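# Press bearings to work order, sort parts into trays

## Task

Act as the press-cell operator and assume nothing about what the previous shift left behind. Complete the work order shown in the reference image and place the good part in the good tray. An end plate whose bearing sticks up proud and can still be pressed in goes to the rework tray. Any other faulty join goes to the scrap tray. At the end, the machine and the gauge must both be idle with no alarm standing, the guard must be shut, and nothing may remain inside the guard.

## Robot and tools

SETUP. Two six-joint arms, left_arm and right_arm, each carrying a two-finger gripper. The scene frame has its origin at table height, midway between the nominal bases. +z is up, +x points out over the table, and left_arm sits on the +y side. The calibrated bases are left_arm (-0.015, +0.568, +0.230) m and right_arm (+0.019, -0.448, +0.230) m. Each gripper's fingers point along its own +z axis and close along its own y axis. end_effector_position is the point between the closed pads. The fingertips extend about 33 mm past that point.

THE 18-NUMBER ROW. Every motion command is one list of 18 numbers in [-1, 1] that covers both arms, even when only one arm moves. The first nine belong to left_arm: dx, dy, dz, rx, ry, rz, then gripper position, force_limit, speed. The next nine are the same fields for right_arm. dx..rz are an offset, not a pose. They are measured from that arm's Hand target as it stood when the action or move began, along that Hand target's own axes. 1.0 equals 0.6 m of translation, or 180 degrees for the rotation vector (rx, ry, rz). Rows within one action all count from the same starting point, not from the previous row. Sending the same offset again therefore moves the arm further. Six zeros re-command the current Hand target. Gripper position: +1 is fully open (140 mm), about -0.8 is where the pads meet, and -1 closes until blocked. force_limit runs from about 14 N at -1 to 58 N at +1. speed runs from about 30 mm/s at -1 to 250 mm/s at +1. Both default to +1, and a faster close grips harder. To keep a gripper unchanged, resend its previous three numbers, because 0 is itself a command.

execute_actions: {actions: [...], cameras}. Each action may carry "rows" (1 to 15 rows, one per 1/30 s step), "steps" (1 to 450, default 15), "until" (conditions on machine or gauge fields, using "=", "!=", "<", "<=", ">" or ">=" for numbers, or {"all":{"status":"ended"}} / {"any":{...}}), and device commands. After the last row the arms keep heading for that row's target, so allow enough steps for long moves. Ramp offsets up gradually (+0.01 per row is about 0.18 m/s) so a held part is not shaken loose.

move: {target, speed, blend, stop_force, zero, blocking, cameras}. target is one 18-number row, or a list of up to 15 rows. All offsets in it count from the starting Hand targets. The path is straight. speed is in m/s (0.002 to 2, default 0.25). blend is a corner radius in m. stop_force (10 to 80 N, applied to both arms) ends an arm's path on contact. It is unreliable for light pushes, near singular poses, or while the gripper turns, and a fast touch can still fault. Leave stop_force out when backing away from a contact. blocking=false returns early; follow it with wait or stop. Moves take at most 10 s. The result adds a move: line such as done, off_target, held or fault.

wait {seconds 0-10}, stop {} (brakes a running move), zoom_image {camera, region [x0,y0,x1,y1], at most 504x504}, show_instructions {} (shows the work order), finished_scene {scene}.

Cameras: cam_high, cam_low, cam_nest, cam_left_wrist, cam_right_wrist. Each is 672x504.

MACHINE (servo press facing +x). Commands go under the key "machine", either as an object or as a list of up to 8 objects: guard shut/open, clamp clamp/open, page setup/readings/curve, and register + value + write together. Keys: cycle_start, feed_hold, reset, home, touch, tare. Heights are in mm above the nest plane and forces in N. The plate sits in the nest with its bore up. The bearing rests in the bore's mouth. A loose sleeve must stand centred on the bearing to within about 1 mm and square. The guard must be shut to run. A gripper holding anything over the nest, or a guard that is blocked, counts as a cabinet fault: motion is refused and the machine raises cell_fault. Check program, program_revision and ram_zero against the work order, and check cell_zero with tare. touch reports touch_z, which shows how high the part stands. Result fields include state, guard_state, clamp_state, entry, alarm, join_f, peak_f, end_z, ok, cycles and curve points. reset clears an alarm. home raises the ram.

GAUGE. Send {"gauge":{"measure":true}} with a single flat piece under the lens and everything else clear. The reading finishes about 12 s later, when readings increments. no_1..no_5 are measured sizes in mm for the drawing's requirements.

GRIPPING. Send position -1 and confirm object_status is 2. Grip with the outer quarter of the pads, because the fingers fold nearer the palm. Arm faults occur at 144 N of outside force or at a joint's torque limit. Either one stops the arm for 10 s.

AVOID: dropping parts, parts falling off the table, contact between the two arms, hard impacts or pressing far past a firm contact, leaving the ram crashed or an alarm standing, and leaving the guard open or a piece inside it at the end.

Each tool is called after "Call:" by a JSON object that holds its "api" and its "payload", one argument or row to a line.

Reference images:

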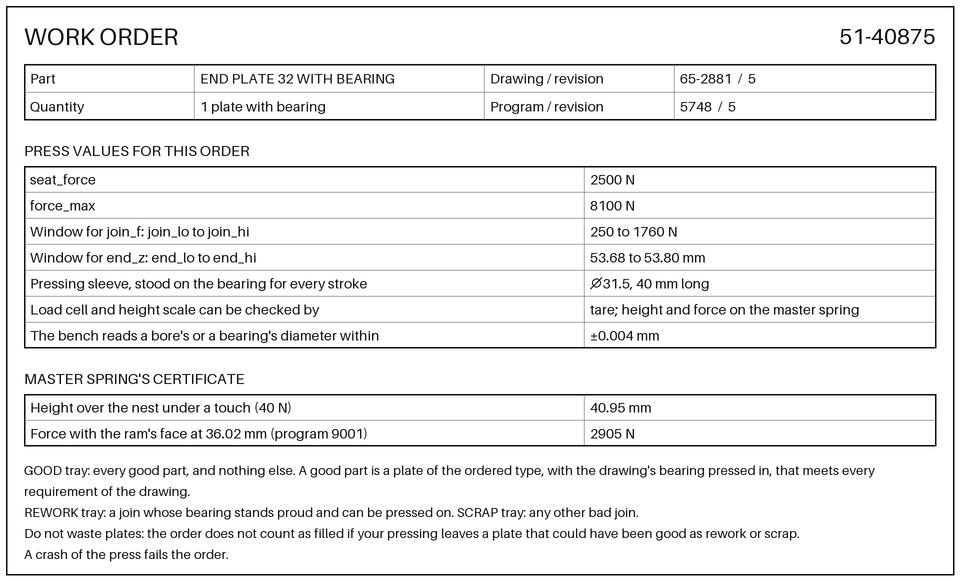

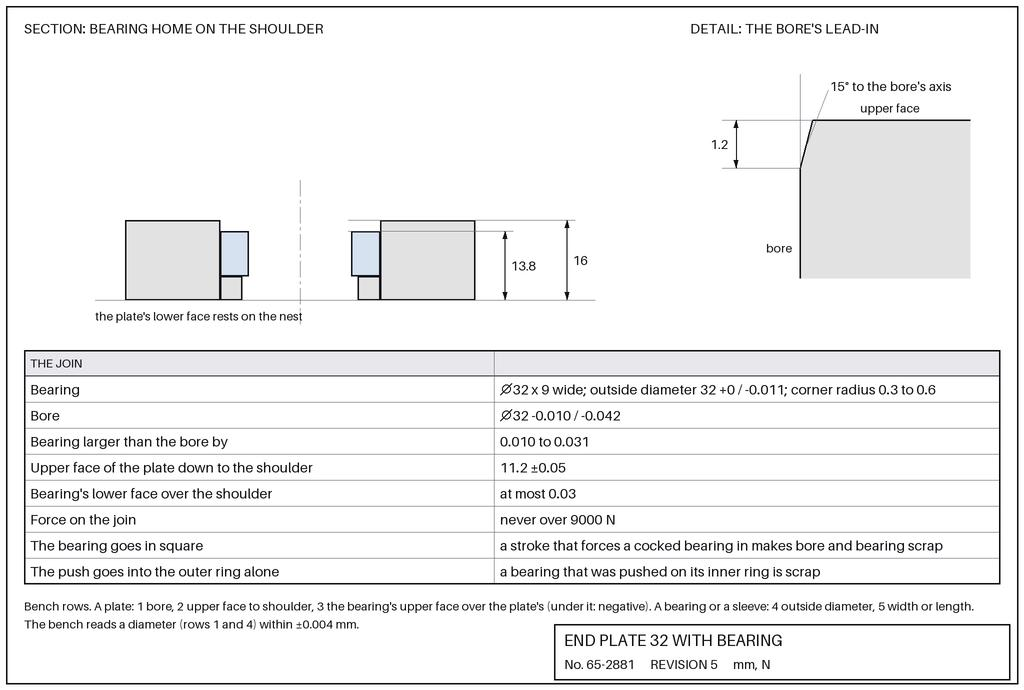

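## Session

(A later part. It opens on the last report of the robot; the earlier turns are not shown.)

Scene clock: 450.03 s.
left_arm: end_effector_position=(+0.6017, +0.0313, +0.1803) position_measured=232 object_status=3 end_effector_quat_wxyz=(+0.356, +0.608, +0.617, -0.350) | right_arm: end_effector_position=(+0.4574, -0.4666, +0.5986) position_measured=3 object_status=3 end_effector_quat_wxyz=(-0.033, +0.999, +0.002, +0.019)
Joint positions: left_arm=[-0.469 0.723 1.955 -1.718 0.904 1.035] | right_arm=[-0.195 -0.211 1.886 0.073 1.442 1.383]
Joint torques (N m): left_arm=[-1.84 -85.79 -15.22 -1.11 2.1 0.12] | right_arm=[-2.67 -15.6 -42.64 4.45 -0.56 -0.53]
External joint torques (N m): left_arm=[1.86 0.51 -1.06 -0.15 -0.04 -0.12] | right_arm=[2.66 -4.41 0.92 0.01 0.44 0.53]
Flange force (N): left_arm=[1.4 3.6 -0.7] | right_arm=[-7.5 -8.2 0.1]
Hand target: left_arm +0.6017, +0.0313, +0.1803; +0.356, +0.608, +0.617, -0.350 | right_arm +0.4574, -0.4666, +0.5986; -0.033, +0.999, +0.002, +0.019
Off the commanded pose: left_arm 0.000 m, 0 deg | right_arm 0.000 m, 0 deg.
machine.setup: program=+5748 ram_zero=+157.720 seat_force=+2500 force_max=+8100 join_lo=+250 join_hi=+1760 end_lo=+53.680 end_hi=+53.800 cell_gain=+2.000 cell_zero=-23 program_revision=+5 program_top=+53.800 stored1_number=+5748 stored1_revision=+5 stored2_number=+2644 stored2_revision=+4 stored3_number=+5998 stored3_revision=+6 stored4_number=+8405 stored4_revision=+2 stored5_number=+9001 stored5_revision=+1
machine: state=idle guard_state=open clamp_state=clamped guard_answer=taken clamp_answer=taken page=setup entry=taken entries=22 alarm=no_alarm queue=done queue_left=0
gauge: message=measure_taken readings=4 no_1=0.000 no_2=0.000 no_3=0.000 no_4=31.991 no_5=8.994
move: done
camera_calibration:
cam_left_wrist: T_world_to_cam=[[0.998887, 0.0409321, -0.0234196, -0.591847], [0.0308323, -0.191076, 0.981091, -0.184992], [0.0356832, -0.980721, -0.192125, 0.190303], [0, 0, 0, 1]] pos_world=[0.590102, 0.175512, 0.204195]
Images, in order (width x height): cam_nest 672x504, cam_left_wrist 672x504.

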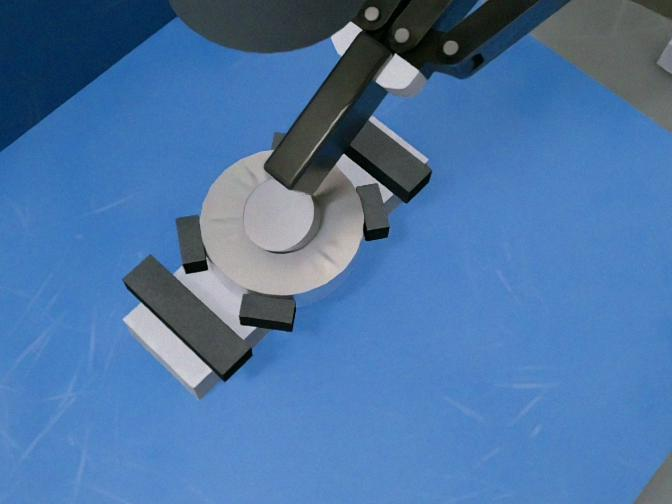

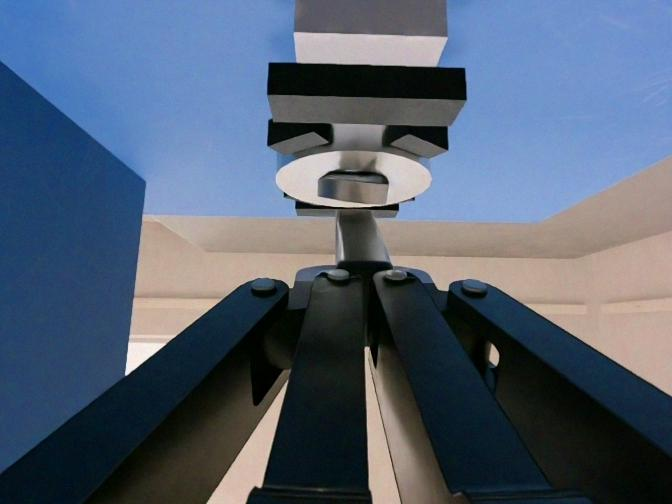

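Call:
{"api": "move", "payload": {
  "target": [0.0173, 0.0083, 0.01, 0, 0, 0, -1, -0.5, -0.5, 0, 0, 0, 0, 0, 0, 1, 1, 1],
  "speed": 0.006,
  "stop_force": 10,
  "cameras": ["cam_left_wrist", "cam_nest"]
}}

Call:
{"api": "zoom_image", "payload": {
  "camera": "cam_nest",
  "region": [190, 130, 380, 320]
}}

Call:
{"api": "zoom_image", "payload": {
  "camera": "cam_left_wrist",
  "region": [230, 90, 480, 340]
}}

Scene clock: 453.63 s.
left_arm: end_effector_position=(+0.6057, +0.0313, +0.1710) position_measured=232 object_status=3 end_effector_quat_wxyz=(+0.356, +0.608, +0.617, -0.350) | right_arm: end_effector_position=(+0.4574, -0.4666, +0.5986) position_measured=3 object_status=3 end_effector_quat_wxyz=(-0.033, +0.999, +0.002, +0.019)
Joint positions: left_arm=[-0.467 0.74 1.946 -1.722 0.907 1.046] | right_arm=[-0.195 -0.211 1.886 0.073 1.442 1.383]
Joint torques (N m): left_arm=[-3.36 -79.77 -13.71 -0.46 -0.26 0.23] | right_arm=[-2.42 -15.87 -42.74 4.44 -0.6 -0.5]
External joint torques (N m): left_arm=[3.5 -6.64 -2.17 -0.78 2.33 -0.23] | right_arm=[2.44 -4.39 0.95 0.03 0.48 0.49]
Flange force (N): left_arm=[-5.0 1.2 -9.5] | right_arm=[-7.6 -7.6 0.1]
Hand target: left_arm +0.6056, +0.0313, +0.1710; +0.356, +0.608, +0.617, -0.350 (not the last commanded pose) | right_arm +0.4574, -0.4666, +0.5986; -0.033, +0.999, +0.002, +0.019
Off the commanded pose: left_arm 0.003 m, 0 deg | right_arm 0.000 m, 0 deg.
machine.setup: program=+5748 ram_zero=+157.720 seat_force=+2500 force_max=+8100 join_lo=+250 join_hi=+1760 end_lo=+53.680 end_hi=+53.800 cell_gain=+2.000 cell_zero=-23 program_revision=+5 program_top=+53.800 stored1_number=+5748 stored1_revision=+5 stored2_number=+2644 stored2_revision=+4 stored3_number=+5998 stored3_revision=+6 stored4_number=+8405 stored4_revision=+2 stored5_number=+9001 stored5_revision=+1
machine: state=idle guard_state=open clamp_state=clamped guard_answer=taken clamp_answer=taken page=setup entry=taken entries=22 alarm=no_alarm queue=done queue_left=0
gauge: message=measure_taken readings=4 no_1=0.000 no_2=0.000 no_3=0.000 no_4=31.991 no_5=8.994
move: contact (left_arm)
camera_calibration:
cam_left_wrist: T_world_to_cam=[[0.998887, 0.0410077, -0.0233077, -0.596099], [0.0307298, -0.190883, 0.981132, -0.175952], [0.0357849, -0.980756, -0.191931, 0.188379], [0, 0, 0, 1]] pos_world=[0.594101, 0.175613, 0.194894]
Images, in order (width x height): cam_nest 672x504, cam_left_wrist 672x504.

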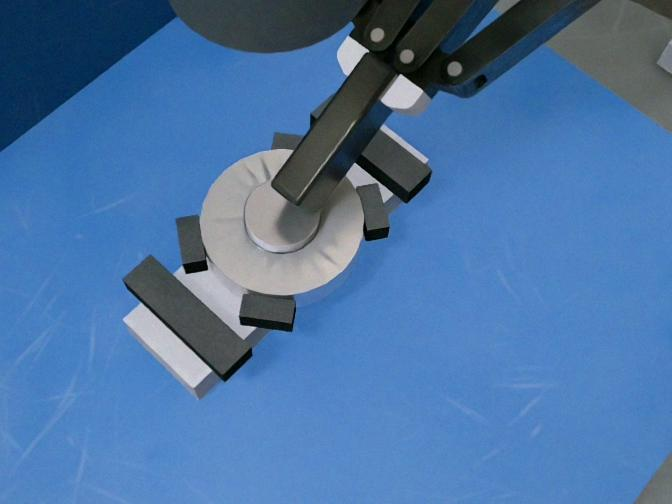

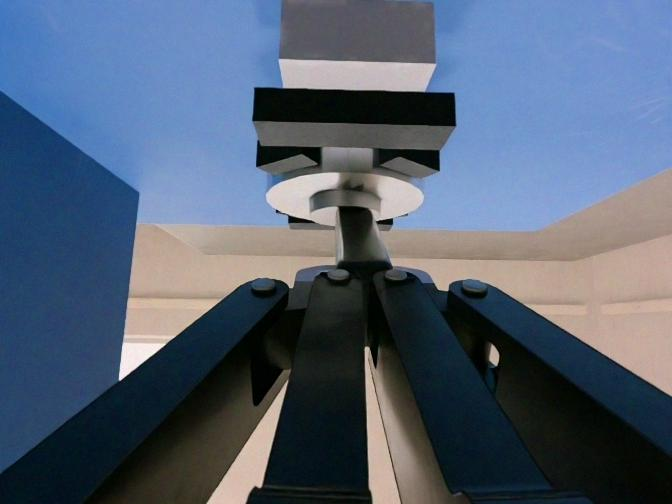

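Scaled by 2.653 from the camera's 672x504 image, which has a finer 960x720 frame.

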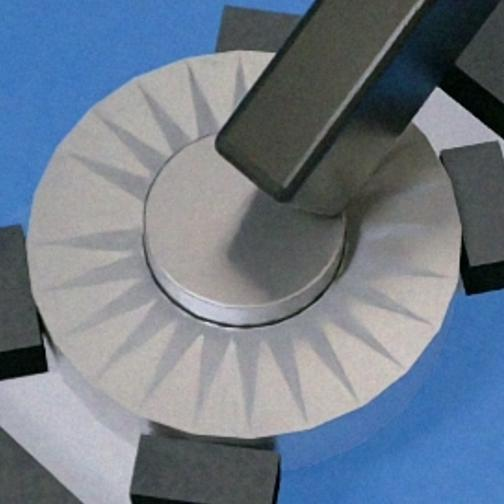

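Scaled by 2.016 from the camera's 672x504 image, which has a finer 960x720 frame.

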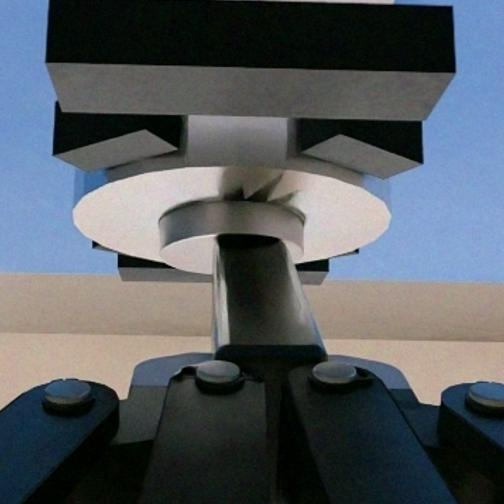

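Call:
{"api": "move", "payload": {
  "target": [
    [-0.02, 0, -0.012, 0, 0, 0, -1, -0.5, -0.5, 0, 0, 0, 0, 0, 0, 1, 1, 1],
    [-0.02, 0, -0.25, 0, 0, 0, -1, -0.5, -0.5, 0, 0, 0, 0, 0, 0, 1, 1, 1]
  ],
  "speed": [0.03,0.2],
  "blend": [0.005,0],
  "cameras": ["cam_left_wrist", "cam_nest"]
}}

Call:
{"api": "zoom_image", "payload": {
  "camera": "cam_nest",
  "region": [190, 130, 380, 320]
}}

Call:
{"api": "zoom_image", "payload": {
  "camera": "cam_left_wrist",
  "region": [250, 60, 430, 240]
}}

Scene clock: 456.30 s.
left_arm: end_effector_position=(+0.6037, +0.1551, +0.2566) position_measured=232 object_status=3 end_effector_quat_wxyz=(+0.356, +0.608, +0.617, -0.350) | right_arm: end_effector_position=(+0.4574, -0.4666, +0.5986) position_measured=3 object_status=3 end_effector_quat_wxyz=(-0.033, +0.999, +0.002, +0.019)
Joint positions: left_arm=[-0.287 0.576 2.023 -1.5 0.989 0.935] | right_arm=[-0.195 -0.211 1.886 0.073 1.442 1.383]
Joint torques (N m): left_arm=[-1.29 -75.8 -17.97 -0.95 1.79 0.14] | right_arm=[-2.35 -15.53 -42.72 4.41 -0.57 -0.52]
External joint torques (N m): left_arm=[1.33 0.02 -0.91 -0.09 0.13 -0.14] | right_arm=[2.34 -4.5 0.97 0.06 0.44 0.51]
Flange force (N): left_arm=[0.6 2.5 -1.5] | right_arm=[-7.8 -7.4 0.1]
Hand target: left_arm +0.6037, +0.1551, +0.2566; +0.356, +0.608, +0.617, -0.350 | right_arm +0.4574, -0.4666, +0.5986; -0.033, +0.999, +0.002, +0.019
Off the commanded pose: left_arm 0.000 m, 0 deg | right_arm 0.000 m, 0 deg.
machine.setup: program=+5748 ram_zero=+157.720 seat_force=+2500 force_max=+8100 join_lo=+250 join_hi=+1760 end_lo=+53.680 end_hi=+53.800 cell_gain=+2.000 cell_zero=-23 program_revision=+5 program_top=+53.800 stored1_number=+5748 stored1_revision=+5 stored2_number=+2644 stored2_revision=+4 stored3_number=+5998 stored3_revision=+6 stored4_number=+8405 stored4_revision=+2 stored5_number=+9001 stored5_revision=+1
machine: state=idle guard_state=open clamp_state=clamped guard_answer=taken clamp_answer=taken page=setup entry=taken entries=22 alarm=no_alarm queue=done queue_left=0
gauge: message=measure_taken readings=4 no_1=0.000 no_2=0.000 no_3=0.000 no_4=31.991 no_5=8.994
move: done
camera_calibration:
cam_left_wrist: T_world_to_cam=[[0.998887, 0.0409303, -0.0234239, -0.597126], [0.0308326, -0.190979, 0.98111, -0.236191], [0.0356837, -0.98074, -0.192029, 0.326263], [0, 0, 0, 1]] pos_world=[0.592102, 0.299312, 0.280394]
Images, in order (width x height): cam_nest 672x504, cam_left_wrist 672x504.

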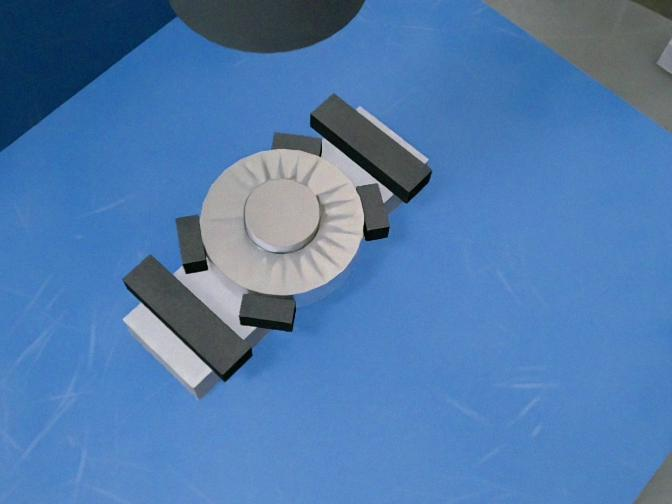

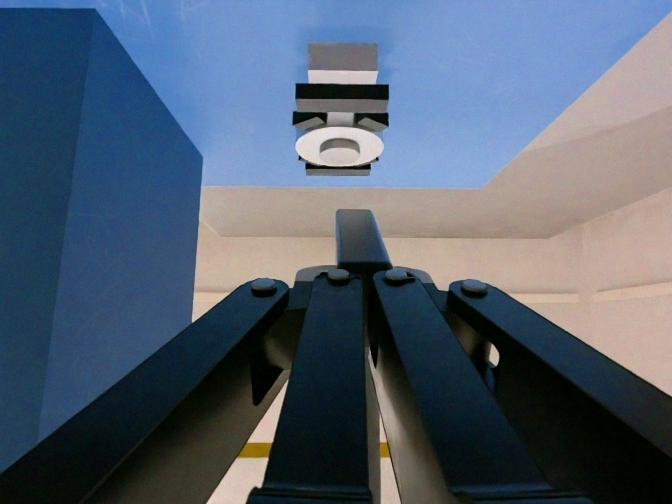

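Scaled by 2.653 from the camera's 672x504 image, which has a finer 960x720 frame.

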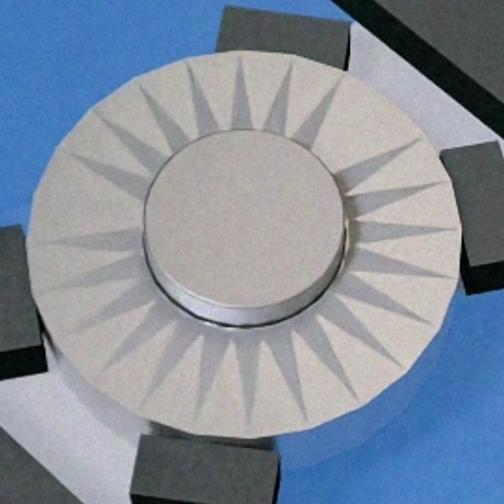

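Scaled by 2.800 from the camera's 672x504 image, which has a finer 960x720 frame.

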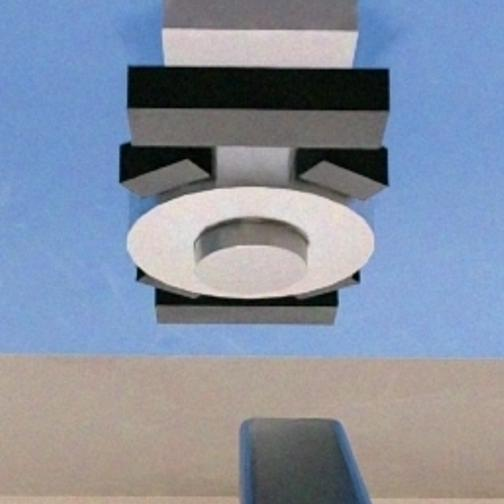

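Call:
{"api": "move", "payload": {
  "target": [0.3003, 0.3002, -0.3315, -0.2129, 0, -0.1228, -0.078, -0.5, -1, 0, 0, 0, 0, 0, 0, 1, 1, 1],
  "speed": 0.3,
  "cameras": ["cam_left_wrist"]
}}

Scene clock: 461.27 s.
left_arm: end_effector_position=(+0.7801, +0.4201, +0.2006) position_measured=138 object_status=0 end_effector_quat_wxyz=(+0.462, +0.331, +0.800, -0.190) | right_arm: end_effector_position=(+0.4574, -0.4666, +0.5986) position_measured=3 object_status=3 end_effector_quat_wxyz=(-0.033, +0.999, +0.002, +0.019)
Joint positions: left_arm=[0.004 0.639 2.093 -2.07 0.803 1.158] | right_arm=[-0.195 -0.211 1.886 0.073 1.442 1.383]
Joint torques (N m): left_arm=[-1.42 -77.32 -14.1 -1.3 2.15 0.11] | right_arm=[-2.65 -15.65 -42.85 4.42 -0.54 -0.49]
External joint torques (N m): left_arm=[1.44 0.2 -0.81 -0.22 0.02 -0.11] | right_arm=[2.6 -4.23 1.14 0.04 0.41 0.48]
Flange force (N): left_arm=[0.7 2.7 -0.1] | right_arm=[-7.5 -7.9 0.6]
Hand target: left_arm +0.7801, +0.4201, +0.2006; +0.462, +0.331, +0.800, -0.190 | right_arm +0.4574, -0.4666, +0.5986; -0.033, +0.999, +0.002, +0.019
Off the commanded pose: left_arm 0.000 m, 0 deg | right_arm 0.000 m, 0 deg.
machine.setup: program=+5748 ram_zero=+157.720 seat_force=+2500 force_max=+8100 join_lo=+250 join_hi=+1760 end_lo=+53.680 end_hi=+53.800 cell_gain=+2.000 cell_zero=-23 program_revision=+5 program_top=+53.800 stored1_number=+5748 stored1_revision=+5 stored2_number=+2644 stored2_revision=+4 stored3_number=+5998 stored3_revision=+6 stored4_number=+8405 stored4_revision=+2 stored5_number=+9001 stored5_revision=+1
machine: state=idle guard_state=open clamp_state=clamped guard_answer=taken clamp_answer=taken page=setup entry=taken entries=22 alarm=no_alarm queue=done queue_left=0
gauge: message=measure_taken readings=4 no_1=0.000 no_2=0.000 no_3=0.000 no_4=31.991 no_5=8.994
move: done
camera_calibration:
cam_left_wrist: T_world_to_cam=[[0.68706, 0.72625, -0.0225783, -0.830317], [0.153738, -0.114931, 0.981405, -0.263962], [0.710151, -0.677755, -0.190616, -0.0845451], [0, 0, 0, 1]] pos_world=[0.671098, 0.51538, 0.224191]
Images, in order (width x height): cam_left_wrist 672x504.

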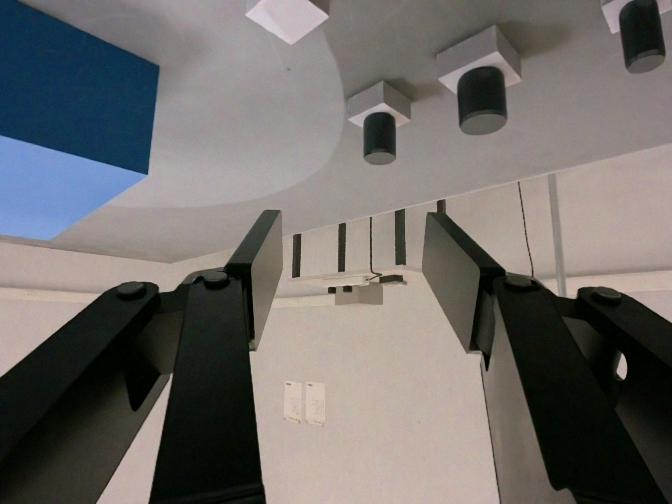

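Call:
{"api": "move", "payload": {
  "target": [0.0047, 0.0667, 0.2586, 0, 0, 0, -0.078, -0.5, -1, 0, 0, 0, 0, 0, 0, 1, 1, 1],
  "speed": 0.2,
  "cameras": ["cam_left_wrist"]
}}

Call:
{"api": "zoom_image", "payload": {
  "camera": "cam_left_wrist",
  "region": [230, 60, 480, 310]
}}

Scene clock: 464.83 s.
left_arm: end_effector_position=(+0.9026, +0.3547, +0.1207) position_measured=138 object_status=3 end_effector_quat_wxyz=(+0.462, +0.331, +0.800, -0.190) | right_arm: end_effector_position=(+0.4574, -0.4666, +0.5986) position_measured=3 object_status=3 end_effector_quat_wxyz=(-0.033, +0.999, +0.002, +0.019)
Joint positions: left_arm=[-0.094 0.854 1.833 -2.141 0.745 1.133] | right_arm=[-0.195 -0.211 1.886 0.073 1.442 1.383]
Joint torques (N m): left_arm=[-1.35 -96.77 -16.28 -1.47 2.1 0.14] | right_arm=[-2.19 -15.4 -42.9 4.44 -0.58 -0.47]
External joint torques (N m): left_arm=[1.48 1 -0.88 -0.26 0.05 -0.14] | right_arm=[2.16 -4.62 1.15 0.03 0.46 0.47]
Flange force (N): left_arm=[1.3 3.0 1.5] | right_arm=[-8.4 -6.9 0.3]
Hand target: left_arm +0.9026, +0.3547, +0.1207; +0.462, +0.331, +0.800, -0.190 | right_arm +0.4574, -0.4666, +0.5986; -0.033, +0.999, +0.002, +0.019
Off the commanded pose: left_arm 0.000 m, 0 deg | right_arm 0.000 m, 0 deg.
machine.setup: program=+5748 ram_zero=+157.720 seat_force=+2500 force_max=+8100 join_lo=+250 join_hi=+1760 end_lo=+53.680 end_hi=+53.800 cell_gain=+2.000 cell_zero=-23 program_revision=+5 program_top=+53.800 stored1_number=+5748 stored1_revision=+5 stored2_number=+2644 stored2_revision=+4 stored3_number=+5998 stored3_revision=+6 stored4_number=+8405 stored4_revision=+2 stored5_number=+9001 stored5_revision=+1
machine: state=idle guard_state=open clamp_state=clamped guard_answer=taken clamp_answer=taken page=setup entry=taken entries=22 alarm=no_alarm queue=done queue_left=0
gauge: message=measure_taken readings=4 no_1=0.000 no_2=0.000 no_3=0.000 no_4=31.991 no_5=8.994
move: done
camera_calibration:
cam_left_wrist: T_world_to_cam=[[0.687, 0.726305, -0.022637, -0.868757], [0.153727, -0.114819, 0.98142, -0.21194], [0.710211, -0.677715, -0.190533, -0.231172], [0, 0, 0, 1]] pos_world=[0.793598, 0.44998, 0.144291]
Images, in order (width x height): cam_left_wrist 672x504.

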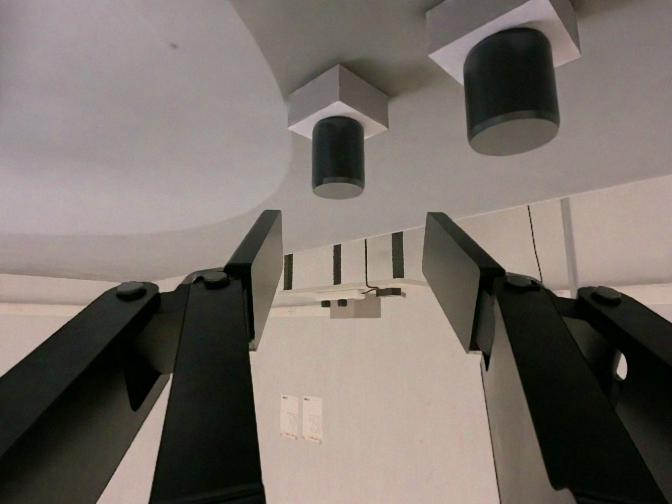

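Scaled by 2.016 from the camera's 672x504 image, which has a finer 960x720 frame.

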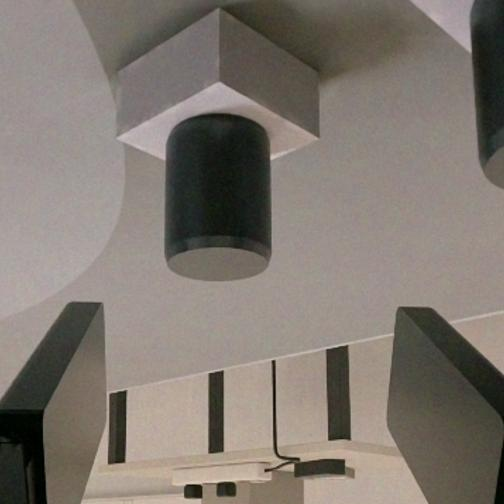

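Call:
{"api": "move", "payload": {
  "target": [0.0332, -0.0058, 0.1058, 0, 0, 0, -0.078, -0.5, -1, 0, 0, 0, 0, 0, 0, 1, 1, 1],
  "speed": 0.12,
  "cameras": ["cam_left_wrist"]
}}

Call:
{"api": "zoom_image", "payload": {
  "camera": "cam_left_wrist",
  "region": [230, 80, 480, 330]
}}

Scene clock: 469.87 s.
left_arm: end_effector_position=(+0.9321, +0.3205, +0.0717) position_measured=138 object_status=3 end_effector_quat_wxyz=(+0.462, +0.331, +0.800, -0.190) | right_arm: end_effector_position=(+0.4574, -0.4666, +0.5986) position_measured=3 object_status=3 end_effector_quat_wxyz=(-0.033, +0.999, +0.002, +0.019)
Joint positions: left_arm=[-0.137 0.949 1.749 -2.202 0.736 1.162] | right_arm=[-0.195 -0.211 1.886 0.073 1.442 1.383]
Joint torques (N m): left_arm=[-1.24 -103.64 -16.28 -1.53 2.07 0.16] | right_arm=[-2.3 -15.48 -42.59 4.44 -0.54 -0.46]
External joint torques (N m): left_arm=[1.06 1.84 -0.51 -0.21 0.12 -0.16] | right_arm=[2.29 -4.58 0.84 0.02 0.42 0.46]
Flange force (N): left_arm=[2.1 2.5 2.3] | right_arm=[-7.8 -7.2 0.0]
Hand target: left_arm +0.9321, +0.3205, +0.0717; +0.462, +0.331, +0.800, -0.190 | right_arm +0.4574, -0.4666, +0.5986; -0.033, +0.999, +0.002, +0.019
Off the commanded pose: left_arm 0.000 m, 0 deg | right_arm 0.000 m, 0 deg.
machine.setup: program=+5748 ram_zero=+157.720 seat_force=+2500 force_max=+8100 join_lo=+250 join_hi=+1760 end_lo=+53.680 end_hi=+53.800 cell_gain=+2.000 cell_zero=-23 program_revision=+5 program_top=+53.800 stored1_number=+5748 stored1_revision=+5 stored2_number=+2644 stored2_revision=+4 stored3_number=+5998 stored3_revision=+6 stored4_number=+8405 stored4_revision=+2 stored5_number=+9001 stored5_revision=+1
machine: state=idle guard_state=open clamp_state=clamped guard_answer=taken clamp_answer=taken page=setup entry=taken entries=22 alarm=no_alarm queue=done queue_left=0
gauge: message=measure_taken readings=4 no_1=0.000 no_2=0.000 no_3=0.000 no_4=31.991 no_5=8.994
move: done
camera_calibration:
cam_left_wrist: T_world_to_cam=[[0.687061, 0.726249, -0.0225798, -0.865326], [0.153669, -0.114863, 0.981424, -0.172247], [0.710164, -0.677768, -0.19052, -0.284577], [0, 0, 0, 1]] pos_world=[0.823098, 0.41578, 0.0952906]
Images, in order (width x height): cam_left_wrist 672x504.

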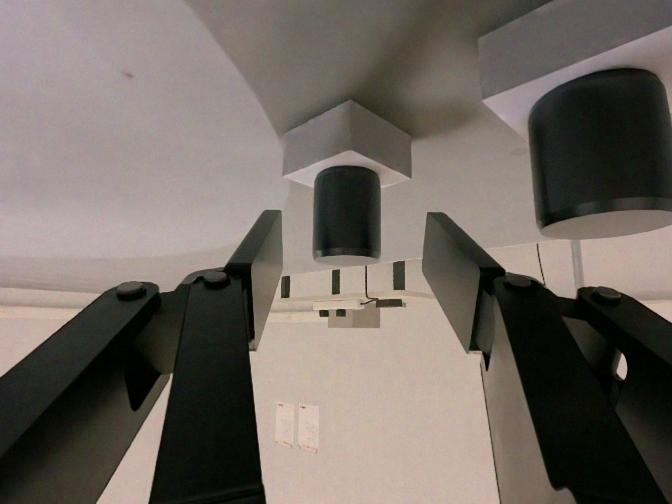

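Scaled by 2.016 from the camera's 672x504 image, which has a finer 960x720 frame.

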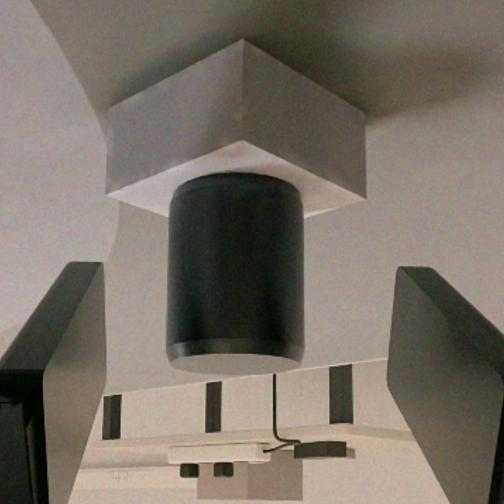

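Call:
{"api": "move", "payload": {
  "target": [-0.0204, -0.0033, 0.0354, 0, 0, 0, -0.078, -0.5, -1, 0, 0, 0, 0, 0, 0, 1, 1, 1],
  "speed": 0.06
}}

Call:
{"api": "execute_actions", "payload": {
  "actions": [
    {"rows": [[0,0,0,0,0,0,-1,-0.2,-1,0,0,0,0,0,0,1,1,1]], "steps": 60}
  ],
  "cameras": ["cam_left_wrist"]
}}

Call:
{"api": "zoom_image", "payload": {
  "camera": "cam_left_wrist",
  "region": [230, 80, 480, 330]
}}

Scene clock: 471.70 s.
left_arm: end_effector_position=(+0.9481, +0.3018, +0.0717) position_measured=138 object_status=3 end_effector_quat_wxyz=(+0.462, +0.331, +0.800, -0.190) | right_arm: end_effector_position=(+0.4574, -0.4666, +0.5986) position_measured=3 object_status=3 end_effector_quat_wxyz=(-0.033, +0.999, +0.002, +0.019)
Joint positions: left_arm=[-0.159 0.962 1.711 -2.205 0.713 1.14] | right_arm=[-0.195 -0.211 1.886 0.073 1.442 1.383]
Joint torques (N m): left_arm=[-1.12 -104.22 -16.99 -1.68 2.02 0.12] | right_arm=[-2.2 -15.53 -42.64 4.44 -0.6 -0.5]
External joint torques (N m): left_arm=[1.07 0.7 -0.71 -0.12 0.14 -0.12] | right_arm=[2.2 -4.57 0.88 0.03 0.47 0.49]
Flange force (N): left_arm=[0.8 2.4 1.3] | right_arm=[-7.9 -7.0 -0.1]
Hand target: left_arm +0.9481, +0.3018, +0.0716; +0.462, +0.331, +0.800, -0.190 | right_arm +0.4574, -0.4666, +0.5986; -0.033, +0.999, +0.002, +0.019
Off the commanded pose: left_arm 0.000 m, 0 deg | right_arm 0.000 m, 0 deg.
machine.setup: program=+5748 ram_zero=+157.720 seat_force=+2500 force_max=+8100 join_lo=+250 join_hi=+1760 end_lo=+53.680 end_hi=+53.800 cell_gain=+2.000 cell_zero=-23 program_revision=+5 program_top=+53.800 stored1_number=+5748 stored1_revision=+5 stored2_number=+2644 stored2_revision=+4 stored3_number=+5998 stored3_revision=+6 stored4_number=+8405 stored4_revision=+2 stored5_number=+9001 stored5_revision=+1
machine: state=idle guard_state=open clamp_state=clamped guard_answer=taken clamp_answer=taken page=setup entry=taken entries=22 alarm=no_alarm queue=done queue_left=0
gauge: message=measure_taken readings=4 no_1=0.000 no_2=0.000 no_3=0.000 no_4=31.991 no_5=8.994
move: done

Scene clock: 473.90 s.
left_arm: end_effector_position=(+0.9481, +0.3017, +0.0717) position_measured=184 object_status=2 end_effector_quat_wxyz=(+0.462, +0.331, +0.800, -0.190) | right_arm: end_effector_position=(+0.4574, -0.4666, +0.5986) position_measured=3 object_status=3 end_effector_quat_wxyz=(-0.033, +0.999, +0.002, +0.019)
Joint positions: left_arm=[-0.159 0.962 1.711 -2.205 0.713 1.14] | right_arm=[-0.195 -0.211 1.886 0.073 1.442 1.383]
Joint torques (N m): left_arm=[-1.92 -100.91 -16.57 -1.57 1.02 0.27] | right_arm=[-2.17 -15.35 -42.83 4.37 -0.61 -0.55]
External joint torques (N m): left_arm=[2.03 -2.79 -1.3 -0.25 1.15 -0.27] | right_arm=[2.16 -4.7 1.1 0.09 0.49 0.55]
Flange force (N): left_arm=[-1.6 2.3 -3.0] | right_arm=[-8.4 -7.1 0.2]
Hand target: left_arm +0.9481, +0.3018, +0.0716; +0.462, +0.331, +0.800, -0.190 | right_arm +0.4574, -0.4666, +0.5986; -0.033, +0.999, +0.002, +0.019
Off the commanded pose: left_arm 0.000 m, 0 deg | right_arm 0.000 m, 0 deg.
machine.setup: program=+5748 ram_zero=+157.720 seat_force=+2500 force_max=+8100 join_lo=+250 join_hi=+1760 end_lo=+53.680 end_hi=+53.800 cell_gain=+2.000 cell_zero=-23 program_revision=+5 program_top=+53.800 stored1_number=+5748 stored1_revision=+5 stored2_number=+2644 stored2_revision=+4 stored3_number=+5998 stored3_revision=+6 stored4_number=+8405 stored4_revision=+2 stored5_number=+9001 stored5_revision=+1
machine: state=idle guard_state=open clamp_state=clamped guard_answer=taken clamp_answer=taken page=setup entry=taken entries=22 alarm=no_alarm queue=done queue_left=0
gauge: message=measure_taken readings=4 no_1=0.000 no_2=0.000 no_3=0.000 no_4=31.991 no_5=8.994
camera_calibration:
cam_left_wrist: T_world_to_cam=[[0.687109, 0.726203, -0.0225908, -0.862687], [0.153748, -0.114941, 0.981402, -0.176899], [0.710101, -0.677804, -0.190629, -0.308604], [0, 0, 0, 1]] pos_world=[0.839098, 0.39698, 0.0952908]
Images, in order (width x height): cam_left_wrist 672x504.

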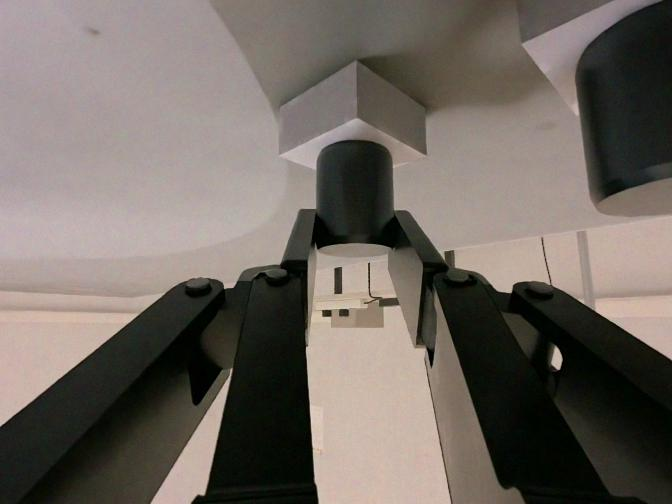

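Scaled by 2.016 from the camera's 672x504 image, which has a finer 960x720 frame.

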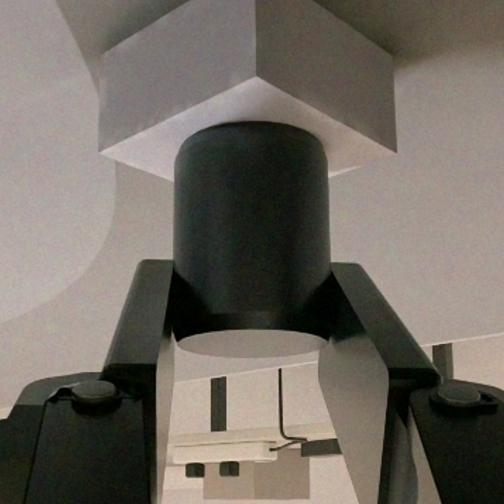

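Call:
{"api": "move", "payload": {
  "target": [
    [-0.0866, 0, -0.05, 0, 0, 0, -1, -0.2, -1, 0, 0, 0, 0, 0, 0, 1, 1, 1],
    [0.1495, 0.182, -0.5187, -0.3622, 0, -0.2089, -1, -0.2, -1, 0, 0, 0, 0, 0, 0, 1, 1, 1],
    [0.2565, 0.4858, -0.522, -0.3622, 0, -0.2089, -1, -0.2, -1, 0, 0, 0, 0, 0, 0, 1, 1, 1]
  ],
  "speed": [0.12,0.3,0.2],
  "blend": [0.01,0.03,0],
  "cameras": ["cam_left_wrist"]
}}

Call:
{"api": "move", "payload": {
  "target": [0.0361, 0, 0.0208, 0, 0, 0, -1, -0.2, -1, 0, 0, 0, 0, 0, 0, 1, 1, 1],
  "speed": 0.01,
  "stop_force": 10,
  "cameras": ["cam_left_wrist"]
}}

Scene clock: 480.23 s.
left_arm: end_effector_position=(+0.9074, +0.7539, +0.0956) position_measured=184 object_status=2 end_effector_quat_wxyz=(+0.484, -0.226, +0.835, +0.131) | right_arm: end_effector_position=(+0.4574, -0.4666, +0.5986) position_measured=3 object_status=3 end_effector_quat_wxyz=(-0.033, +0.999, +0.002, +0.019)
Joint positions: left_arm=[-0.023 0.868 1.906 -3.833 0.746 1.839] | right_arm=[-0.195 -0.211 1.886 0.073 1.442 1.383]
Joint torques (N m): left_arm=[-1.02 -102.68 -20.12 -0.62 3.01 0.22] | right_arm=[-2.76 -15.6 -42.68 4.39 -0.54 -0.52]
External joint torques (N m): left_arm=[0.85 3.07 0.15 -0.15 -0.7 -0.22] | right_arm=[2.73 -4.41 0.96 0.06 0.42 0.52]
Flange force (N): left_arm=[2.4 0.2 4.4] | right_arm=[-7.5 -8.3 0.3]
Hand target: left_arm +0.9074, +0.7540, +0.0955; +0.484, -0.226, +0.835, +0.131 | right_arm +0.4574, -0.4666, +0.5986; -0.033, +0.999, +0.002, +0.019
Off the commanded pose: left_arm 0.000 m, 0 deg | right_arm 0.000 m, 0 deg.
machine.setup: program=+5748 ram_zero=+157.720 seat_force=+2500 force_max=+8100 join_lo=+250 join_hi=+1760 end_lo=+53.680 end_hi=+53.800 cell_gain=+2.000 cell_zero=-23 program_revision=+5 program_top=+53.800 stored1_number=+5748 stored1_revision=+5 stored2_number=+2644 stored2_revision=+4 stored3_number=+5998 stored3_revision=+6 stored4_number=+8405 stored4_revision=+2 stored5_number=+9001 stored5_revision=+1
machine: state=idle guard_state=open clamp_state=clamped guard_answer=taken clamp_answer=taken page=setup entry=taken entries=22 alarm=no_alarm queue=done queue_left=0
gauge: message=measure_taken readings=4 no_1=0.000 no_2=0.000 no_3=0.000 no_4=31.991 no_5=8.994
move: done
camera_calibration:
cam_left_wrist: T_world_to_cam=[[-0.527481, 0.849229, -0.0239513, -0.153145], [0.14763, 0.119388, 0.981811, -0.313304], [0.836642, 0.51435, -0.188346, -0.982504], [0, 0, 0, 1]] pos_world=[0.787476, 0.672811, 0.118886]
Images, in order (width x height): cam_left_wrist 672x504.

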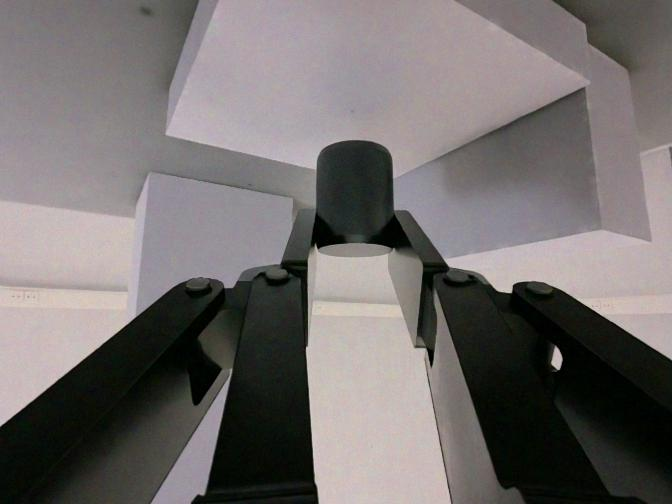

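Scene clock: 483.17 s.
left_arm: end_effector_position=(+0.9075, +0.7541, +0.0741) position_measured=184 object_status=2 end_effector_quat_wxyz=(+0.484, -0.226, +0.835, +0.131) | right_arm: end_effector_position=(+0.4574, -0.4666, +0.5986) position_measured=3 object_status=3 end_effector_quat_wxyz=(-0.033, +0.999, +0.002, +0.019)
Joint positions: left_arm=[-0.023 0.903 1.897 -3.816 0.766 1.815] | right_arm=[-0.195 -0.211 1.886 0.073 1.442 1.383]
Joint torques (N m): left_arm=[-1.25 -94.85 -18.59 -0.38 0.51 0.16] | right_arm=[-2.04 -15.1 -42.69 4.45 -0.55 -0.49]
External joint torques (N m): left_arm=[1.3 -6.01 -0.2 -0.36 1.82 -0.15] | right_arm=[2.03 -4.99 0.94 0.01 0.44 0.48]
Flange force (N): left_arm=[-4.9 3.0 -7.5] | right_arm=[-8.8 -6.7 -0.1]
Hand target: left_arm +0.9075, +0.7541, +0.0741; +0.484, -0.226, +0.835, +0.131 (not the last commanded pose) | right_arm +0.4574, -0.4666, +0.5986; -0.033, +0.999, +0.002, +0.019
Off the commanded pose: left_arm 0.004 m, 0 deg | right_arm 0.000 m, 0 deg.
machine.setup: program=+5748 ram_zero=+157.720 seat_force=+2500 force_max=+8100 join_lo=+250 join_hi=+1760 end_lo=+53.680 end_hi=+53.800 cell_gain=+2.000 cell_zero=-23 program_revision=+5 program_top=+53.800 stored1_number=+5748 stored1_revision=+5 stored2_number=+2644 stored2_revision=+4 stored3_number=+5998 stored3_revision=+6 stored4_number=+8405 stored4_revision=+2 stored5_number=+9001 stored5_revision=+1
machine: state=idle guard_state=open clamp_state=clamped guard_answer=taken clamp_answer=taken page=setup entry=taken entries=22 alarm=no_alarm queue=done queue_left=0
gauge: message=measure_taken readings=4 no_1=0.000 no_2=0.000 no_3=0.000 no_4=31.991 no_5=8.994
move: contact (left_arm)
camera_calibration:
cam_left_wrist: T_world_to_cam=[[-0.527518, 0.849203, -0.0240693, -0.153636], [0.147215, 0.119279, 0.981886, -0.291729], [0.836692, 0.514419, -0.187937, -0.986832], [0, 0, 0, 1]] pos_world=[0.787575, 0.672911, 0.0972849]
Images, in order (width x height): cam_left_wrist 672x504.

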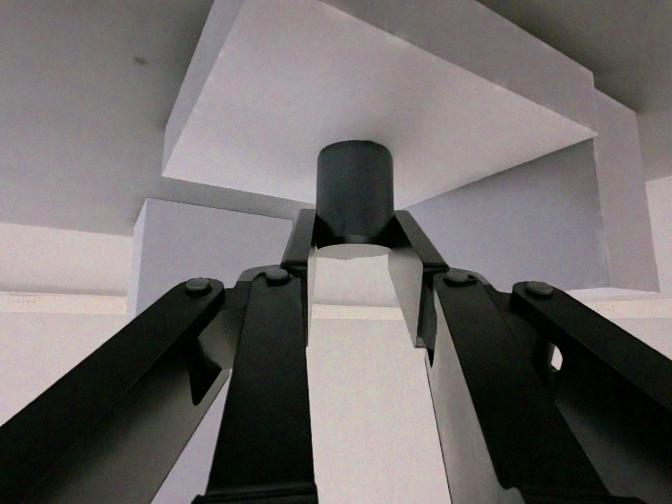

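Call:
{"api": "execute_actions", "payload": {
  "actions": [
    {"rows": [[0,0,0,0,0,0,-0.078,-0.2,-1,0,0,0,0,0,0,1,1,1]], "steps": 45}
  ]
}}

Call:
{"api": "move", "payload": {
  "target": [
    [0, 0, -0.1, 0, 0, 0, -0.078, -0.2, -1, 0, 0, 0, 0, 0, 0, 1, 1, 1],
    [0, 0, -0.4, 0, 0, 0, -0.078, -0.2, -1, 0, 0, 0, 0, 0, 0, 1, 1, 1]
  ],
  "speed": [0.08,0.3],
  "blend": [0.02,0],
  "cameras": ["cam_left_wrist"]
}}

Call:
{"api": "execute_actions", "payload": {
  "actions": [
    {"gauge": {"measure": true}, "steps": 450, "until": {"gauge": {"readings": [">", 4]}}}
  ]
}}

Scene clock: 485.93 s.
left_arm: end_effector_position=(+0.9075, +0.7541, +0.0741) position_measured=138 object_status=3 end_effector_quat_wxyz=(+0.484, -0.226, +0.835, +0.131) | right_arm: end_effector_position=(+0.4574, -0.4666, +0.5986) position_measured=3 object_status=3 end_effector_quat_wxyz=(-0.033, +0.999, +0.002, +0.019)
Joint positions: left_arm=[-0.023 0.903 1.897 -3.816 0.766 1.815] | right_arm=[-0.195 -0.211 1.886 0.073 1.442 1.383]
Joint torques (N m): left_arm=[-0.79 -101.88 -18.1 -0.52 2.28 0.21] | right_arm=[-2.53 -15.43 -42.92 4.41 -0.55 -0.51]
External joint torques (N m): left_arm=[0.73 1.22 -0.72 -0.22 0.04 -0.21] | right_arm=[2.53 -4.69 1.14 0.06 0.42 0.5]
Flange force (N): left_arm=[0.9 -0.3 3.1] | right_arm=[-8.3 -7.8 0.4]
Hand target: left_arm +0.9075, +0.7541, +0.0741; +0.484, -0.226, +0.835, +0.131 | right_arm +0.4574, -0.4666, +0.5986; -0.033, +0.999, +0.002, +0.019
Off the commanded pose: left_arm 0.000 m, 0 deg | right_arm 0.000 m, 0 deg.
machine.setup: program=+5748 ram_zero=+157.720 seat_force=+2500 force_max=+8100 join_lo=+250 join_hi=+1760 end_lo=+53.680 end_hi=+53.800 cell_gain=+2.000 cell_zero=-23 program_revision=+5 program_top=+53.800 stored1_number=+5748 stored1_revision=+5 stored2_number=+2644 stored2_revision=+4 stored3_number=+5998 stored3_revision=+6 stored4_number=+8405 stored4_revision=+2 stored5_number=+9001 stored5_revision=+1
machine: state=idle guard_state=open clamp_state=clamped guard_answer=taken clamp_answer=taken page=setup entry=taken entries=22 alarm=no_alarm queue=done queue_left=0
gauge: message=measure_taken readings=4 no_1=0.000 no_2=0.000 no_3=0.000 no_4=31.991 no_5=8.994

Scene clock: 487.70 s.
left_arm: end_effector_position=(+0.7279, +0.6489, +0.1935) position_measured=138 object_status=3 end_effector_quat_wxyz=(+0.484, -0.226, +0.835, +0.132) | right_arm: end_effector_position=(+0.4574, -0.4666, +0.5986) position_measured=3 object_status=3 end_effector_quat_wxyz=(-0.033, +0.999, +0.002, +0.019)
Joint positions: left_arm=[-0.231 0.591 2.276 -4.014 0.858 1.814] | right_arm=[-0.195 -0.211 1.886 0.073 1.442 1.383]
Joint torques (N m): left_arm=[-1.31 -74.27 -15.91 -0.19 2.28 0.33] | right_arm=[-1.94 -15.53 -42.67 4.44 -0.54 -0.48]
External joint torques (N m): left_arm=[1.39 -0.52 -0.65 -0.14 0.05 -0.33] | right_arm=[1.93 -4.53 0.93 0.03 0.42 0.48]
Flange force (N): left_arm=[-1.5 1.6 1.7] | right_arm=[-8.0 -6.4 0.0]
Hand target: left_arm +0.7278, +0.6488, +0.1935; +0.484, -0.226, +0.835, +0.131 | right_arm +0.4574, -0.4666, +0.5986; -0.033, +0.999, +0.002, +0.019
Off the commanded pose: left_arm 0.000 m, 0 deg | right_arm 0.000 m, 0 deg.
machine.setup: program=+5748 ram_zero=+157.720 seat_force=+2500 force_max=+8100 join_lo=+250 join_hi=+1760 end_lo=+53.680 end_hi=+53.800 cell_gain=+2.000 cell_zero=-23 program_revision=+5 program_top=+53.800 stored1_number=+5748 stored1_revision=+5 stored2_number=+2644 stored2_revision=+4 stored3_number=+5998 stored3_revision=+6 stored4_number=+8405 stored4_revision=+2 stored5_number=+9001 stored5_revision=+1
machine: state=idle guard_state=open clamp_state=clamped guard_answer=taken clamp_answer=taken page=setup entry=taken entries=22 alarm=no_alarm queue=done queue_left=0
gauge: message=measure_taken readings=4 no_1=0.000 no_2=0.000 no_3=0.000 no_4=31.991 no_5=8.994
move: done
camera_calibration:
cam_left_wrist: T_world_to_cam=[[-0.527549, 0.849186, -0.0239757, -0.15616], [0.147271, 0.119213, 0.981886, -0.369975], [0.836662, 0.514462, -0.187951, -0.760009], [0, 0, 0, 1]] pos_world=[0.607975, 0.567711, 0.216685]
Images, in order (width x height): cam_left_wrist 672x504.

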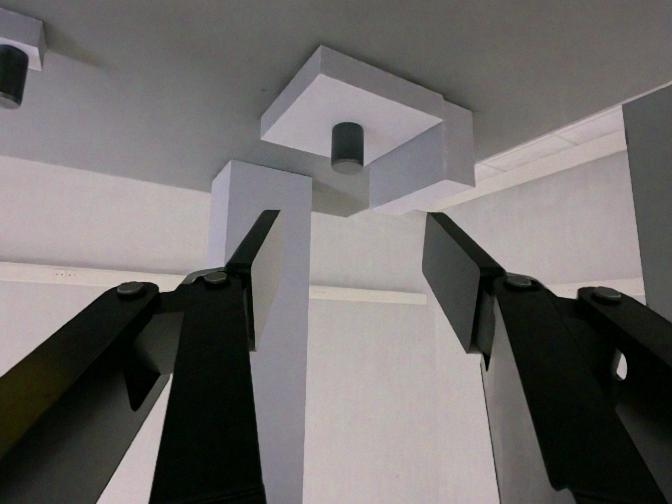

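Scene clock: 499.90 s.
left_arm: end_effector_position=(+0.7278, +0.6488, +0.1935) position_measured=138 object_status=3 end_effector_quat_wxyz=(+0.484, -0.226, +0.835, +0.131) | right_arm: end_effector_position=(+0.4574, -0.4666, +0.5986) position_measured=3 object_status=3 end_effector_quat_wxyz=(-0.033, +0.999, +0.002, +0.019)
Joint positions: left_arm=[-0.231 0.591 2.276 -4.014 0.858 1.814] | right_arm=[-0.195 -0.211 1.886 0.073 1.442 1.383]
Joint torques (N m): left_arm=[-1.43 -75.43 -15.82 -0.21 2.27 0.16] | right_arm=[-2.32 -15.72 -42.72 4.42 -0.64 -0.52]
External joint torques (N m): left_arm=[1.47 0.91 -0.69 -0.12 0.05 -0.16] | right_arm=[2.31 -4.3 0.98 0.05 0.51 0.51]
Flange force (N): left_arm=[0.3 1.0 3.8] | right_arm=[-7.6 -7.3 0.1]
Hand target: left_arm +0.7278, +0.6488, +0.1935; +0.484, -0.226, +0.835, +0.131 | right_arm +0.4574, -0.4666, +0.5986; -0.033, +0.999, +0.002, +0.019
Tool commands: left_gripper/position=-0.078 left_gripper/force_limit=-0.2 left_gripper/speed=-1.0 right_gripper/position=+1.0 right_gripper/force_limit=+1.0 right_gripper/speed=+1.0
Off the commanded pose: left_arm 0.000 m, 0 deg | right_arm 0.000 m, 0 deg.
machine.setup: program=+5748 ram_zero=+157.720 seat_force=+2500 force_max=+8100 join_lo=+250 join_hi=+1760 end_lo=+53.680 end_hi=+53.800 cell_gain=+2.000 cell_zero=-23 program_revision=+5 program_top=+53.800 stored1_number=+5748 stored1_revision=+5 stored2_number=+2644 stored2_revision=+4 stored3_number=+5998 stored3_revision=+6 stored4_number=+8405 stored4_revision=+2 stored5_number=+9001 stored5_revision=+1
machine: state=idle guard_state=open clamp_state=clamped guard_answer=taken clamp_answer=taken page=setup entry=taken entries=22 alarm=no_alarm queue=done queue_left=0
gauge: message=measure_taken readings=5 no_1=0.000 no_2=0.000 no_3=0.000 no_4=31.500 no_5=40.009

Call:
{"api": "move", "payload": {
  "target": [
    [0, 0, 0.3, 0, 0, 0, -0.078, -0.2, -1, 0, 0, 0, 0, 0, 0, 1, 1, 1],
    [0, 0, 0.4, 0, 0, 0, -0.078, -0.2, -1, 0, 0, 0, 0, 0, 0, 1, 1, 1]
  ],
  "speed": [0.3,0.08],
  "blend": [0.02,0]
}}

Call:
{"api": "execute_actions", "payload": {
  "actions": [
    {"rows": [[0,0,0,0,0,0,-1,-0.2,-1,0,0,0,0,0,0,1,1,1]], "steps": 45}
  ],
  "cameras": ["cam_left_wrist"]
}}

Scene clock: 502.47 s.
left_arm: end_effector_position=(+0.9075, +0.7541, +0.0741) position_measured=138 object_status=3 end_effector_quat_wxyz=(+0.484, -0.226, +0.835, +0.131) | right_arm: end_effector_position=(+0.4574, -0.4666, +0.5986) position_measured=3 object_status=3 end_effector_quat_wxyz=(-0.033, +0.999, +0.002, +0.019)
Joint positions: left_arm=[-0.023 0.903 1.897 -3.816 0.766 1.815] | right_arm=[-0.195 -0.211 1.886 0.073 1.442 1.383]
Joint torques (N m): left_arm=[-0.94 -102.3 -17.78 -0.58 2.25 0.22] | right_arm=[-2.78 -15.76 -42.99 4.39 -0.59 -0.59]
External joint torques (N m): left_arm=[0.9 1.34 -1.14 -0.16 0.08 -0.22] | right_arm=[2.76 -4.22 1.26 0.07 0.47 0.59]
Flange force (N): left_arm=[0.9 -0.3 4.1] | right_arm=[-7.6 -8.5 0.7]
Hand target: left_arm +0.9075, +0.7541, +0.0741; +0.484, -0.226, +0.835, +0.131 | right_arm +0.4574, -0.4666, +0.5986; -0.033, +0.999, +0.002, +0.019
Off the commanded pose: left_arm 0.000 m, 0 deg | right_arm 0.000 m, 0 deg.
machine.setup: program=+5748 ram_zero=+157.720 seat_force=+2500 force_max=+8100 join_lo=+250 join_hi=+1760 end_lo=+53.680 end_hi=+53.800 cell_gain=+2.000 cell_zero=-23 program_revision=+5 program_top=+53.800 stored1_number=+5748 stored1_revision=+5 stored2_number=+2644 stored2_revision=+4 stored3_number=+5998 stored3_revision=+6 stored4_number=+8405 stored4_revision=+2 stored5_number=+9001 stored5_revision=+1
machine: state=idle guard_state=open clamp_state=clamped guard_answer=taken clamp_answer=taken page=setup entry=taken entries=22 alarm=no_alarm queue=done queue_left=0
gauge: message=measure_taken readings=5 no_1=0.000 no_2=0.000 no_3=0.000 no_4=31.500 no_5=40.009
move: done

Scene clock: 504.17 s.
left_arm: end_effector_position=(+0.9075, +0.7541, +0.0741) position_measured=184 object_status=2 end_effector_quat_wxyz=(+0.484, -0.226, +0.835, +0.131) | right_arm: end_effector_position=(+0.4574, -0.4666, +0.5986) position_measured=3 object_status=3 end_effector_quat_wxyz=(-0.033, +0.999, +0.002, +0.019)
Joint positions: left_arm=[-0.023 0.903 1.897 -3.816 0.766 1.815] | right_arm=[-0.195 -0.211 1.886 0.073 1.442 1.383]
Joint torques (N m): left_arm=[-0.81 -98.58 -18.42 -0.59 1.35 0.14] | right_arm=[-2.15 -15.72 -42.76 4.38 -0.56 -0.49]
External joint torques (N m): left_arm=[1.05 -2.29 -0.46 -0.16 0.98 -0.14] | right_arm=[2.14 -4.25 1.03 0.08 0.44 0.49]
Flange force (N): left_arm=[-1.8 1.6 -2.0] | right_arm=[-7.6 -6.8 0.3]
Hand target: left_arm +0.9075, +0.7541, +0.0741; +0.484, -0.226, +0.835, +0.131 | right_arm +0.4574, -0.4666, +0.5986; -0.033, +0.999, +0.002, +0.019
Off the commanded pose: left_arm 0.000 m, 0 deg | right_arm 0.000 m, 0 deg.
machine.setup: program=+5748 ram_zero=+157.720 seat_force=+2500 force_max=+8100 join_lo=+250 join_hi=+1760 end_lo=+53.680 end_hi=+53.800 cell_gain=+2.000 cell_zero=-23 program_revision=+5 program_top=+53.800 stored1_number=+5748 stored1_revision=+5 stored2_number=+2644 stored2_revision=+4 stored3_number=+5998 stored3_revision=+6 stored4_number=+8405 stored4_revision=+2 stored5_number=+9001 stored5_revision=+1
machine: state=idle guard_state=open clamp_state=clamped guard_answer=taken clamp_answer=taken page=setup entry=taken entries=22 alarm=no_alarm queue=done queue_left=0
gauge: message=measure_taken readings=5 no_1=0.000 no_2=0.000 no_3=0.000 no_4=31.500 no_5=40.009
camera_calibration:
cam_left_wrist: T_world_to_cam=[[-0.527506, 0.849213, -0.0239851, -0.153661], [0.147259, 0.119205, 0.981888, -0.291715], [0.836691, 0.51442, -0.187936, -0.986833], [0, 0, 0, 1]] pos_world=[0.787575, 0.672911, 0.0972849]
Images, in order (width x height): cam_left_wrist 672x504.

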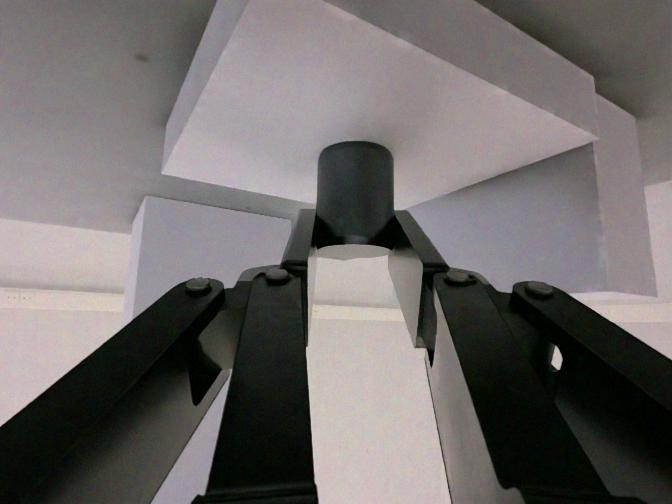

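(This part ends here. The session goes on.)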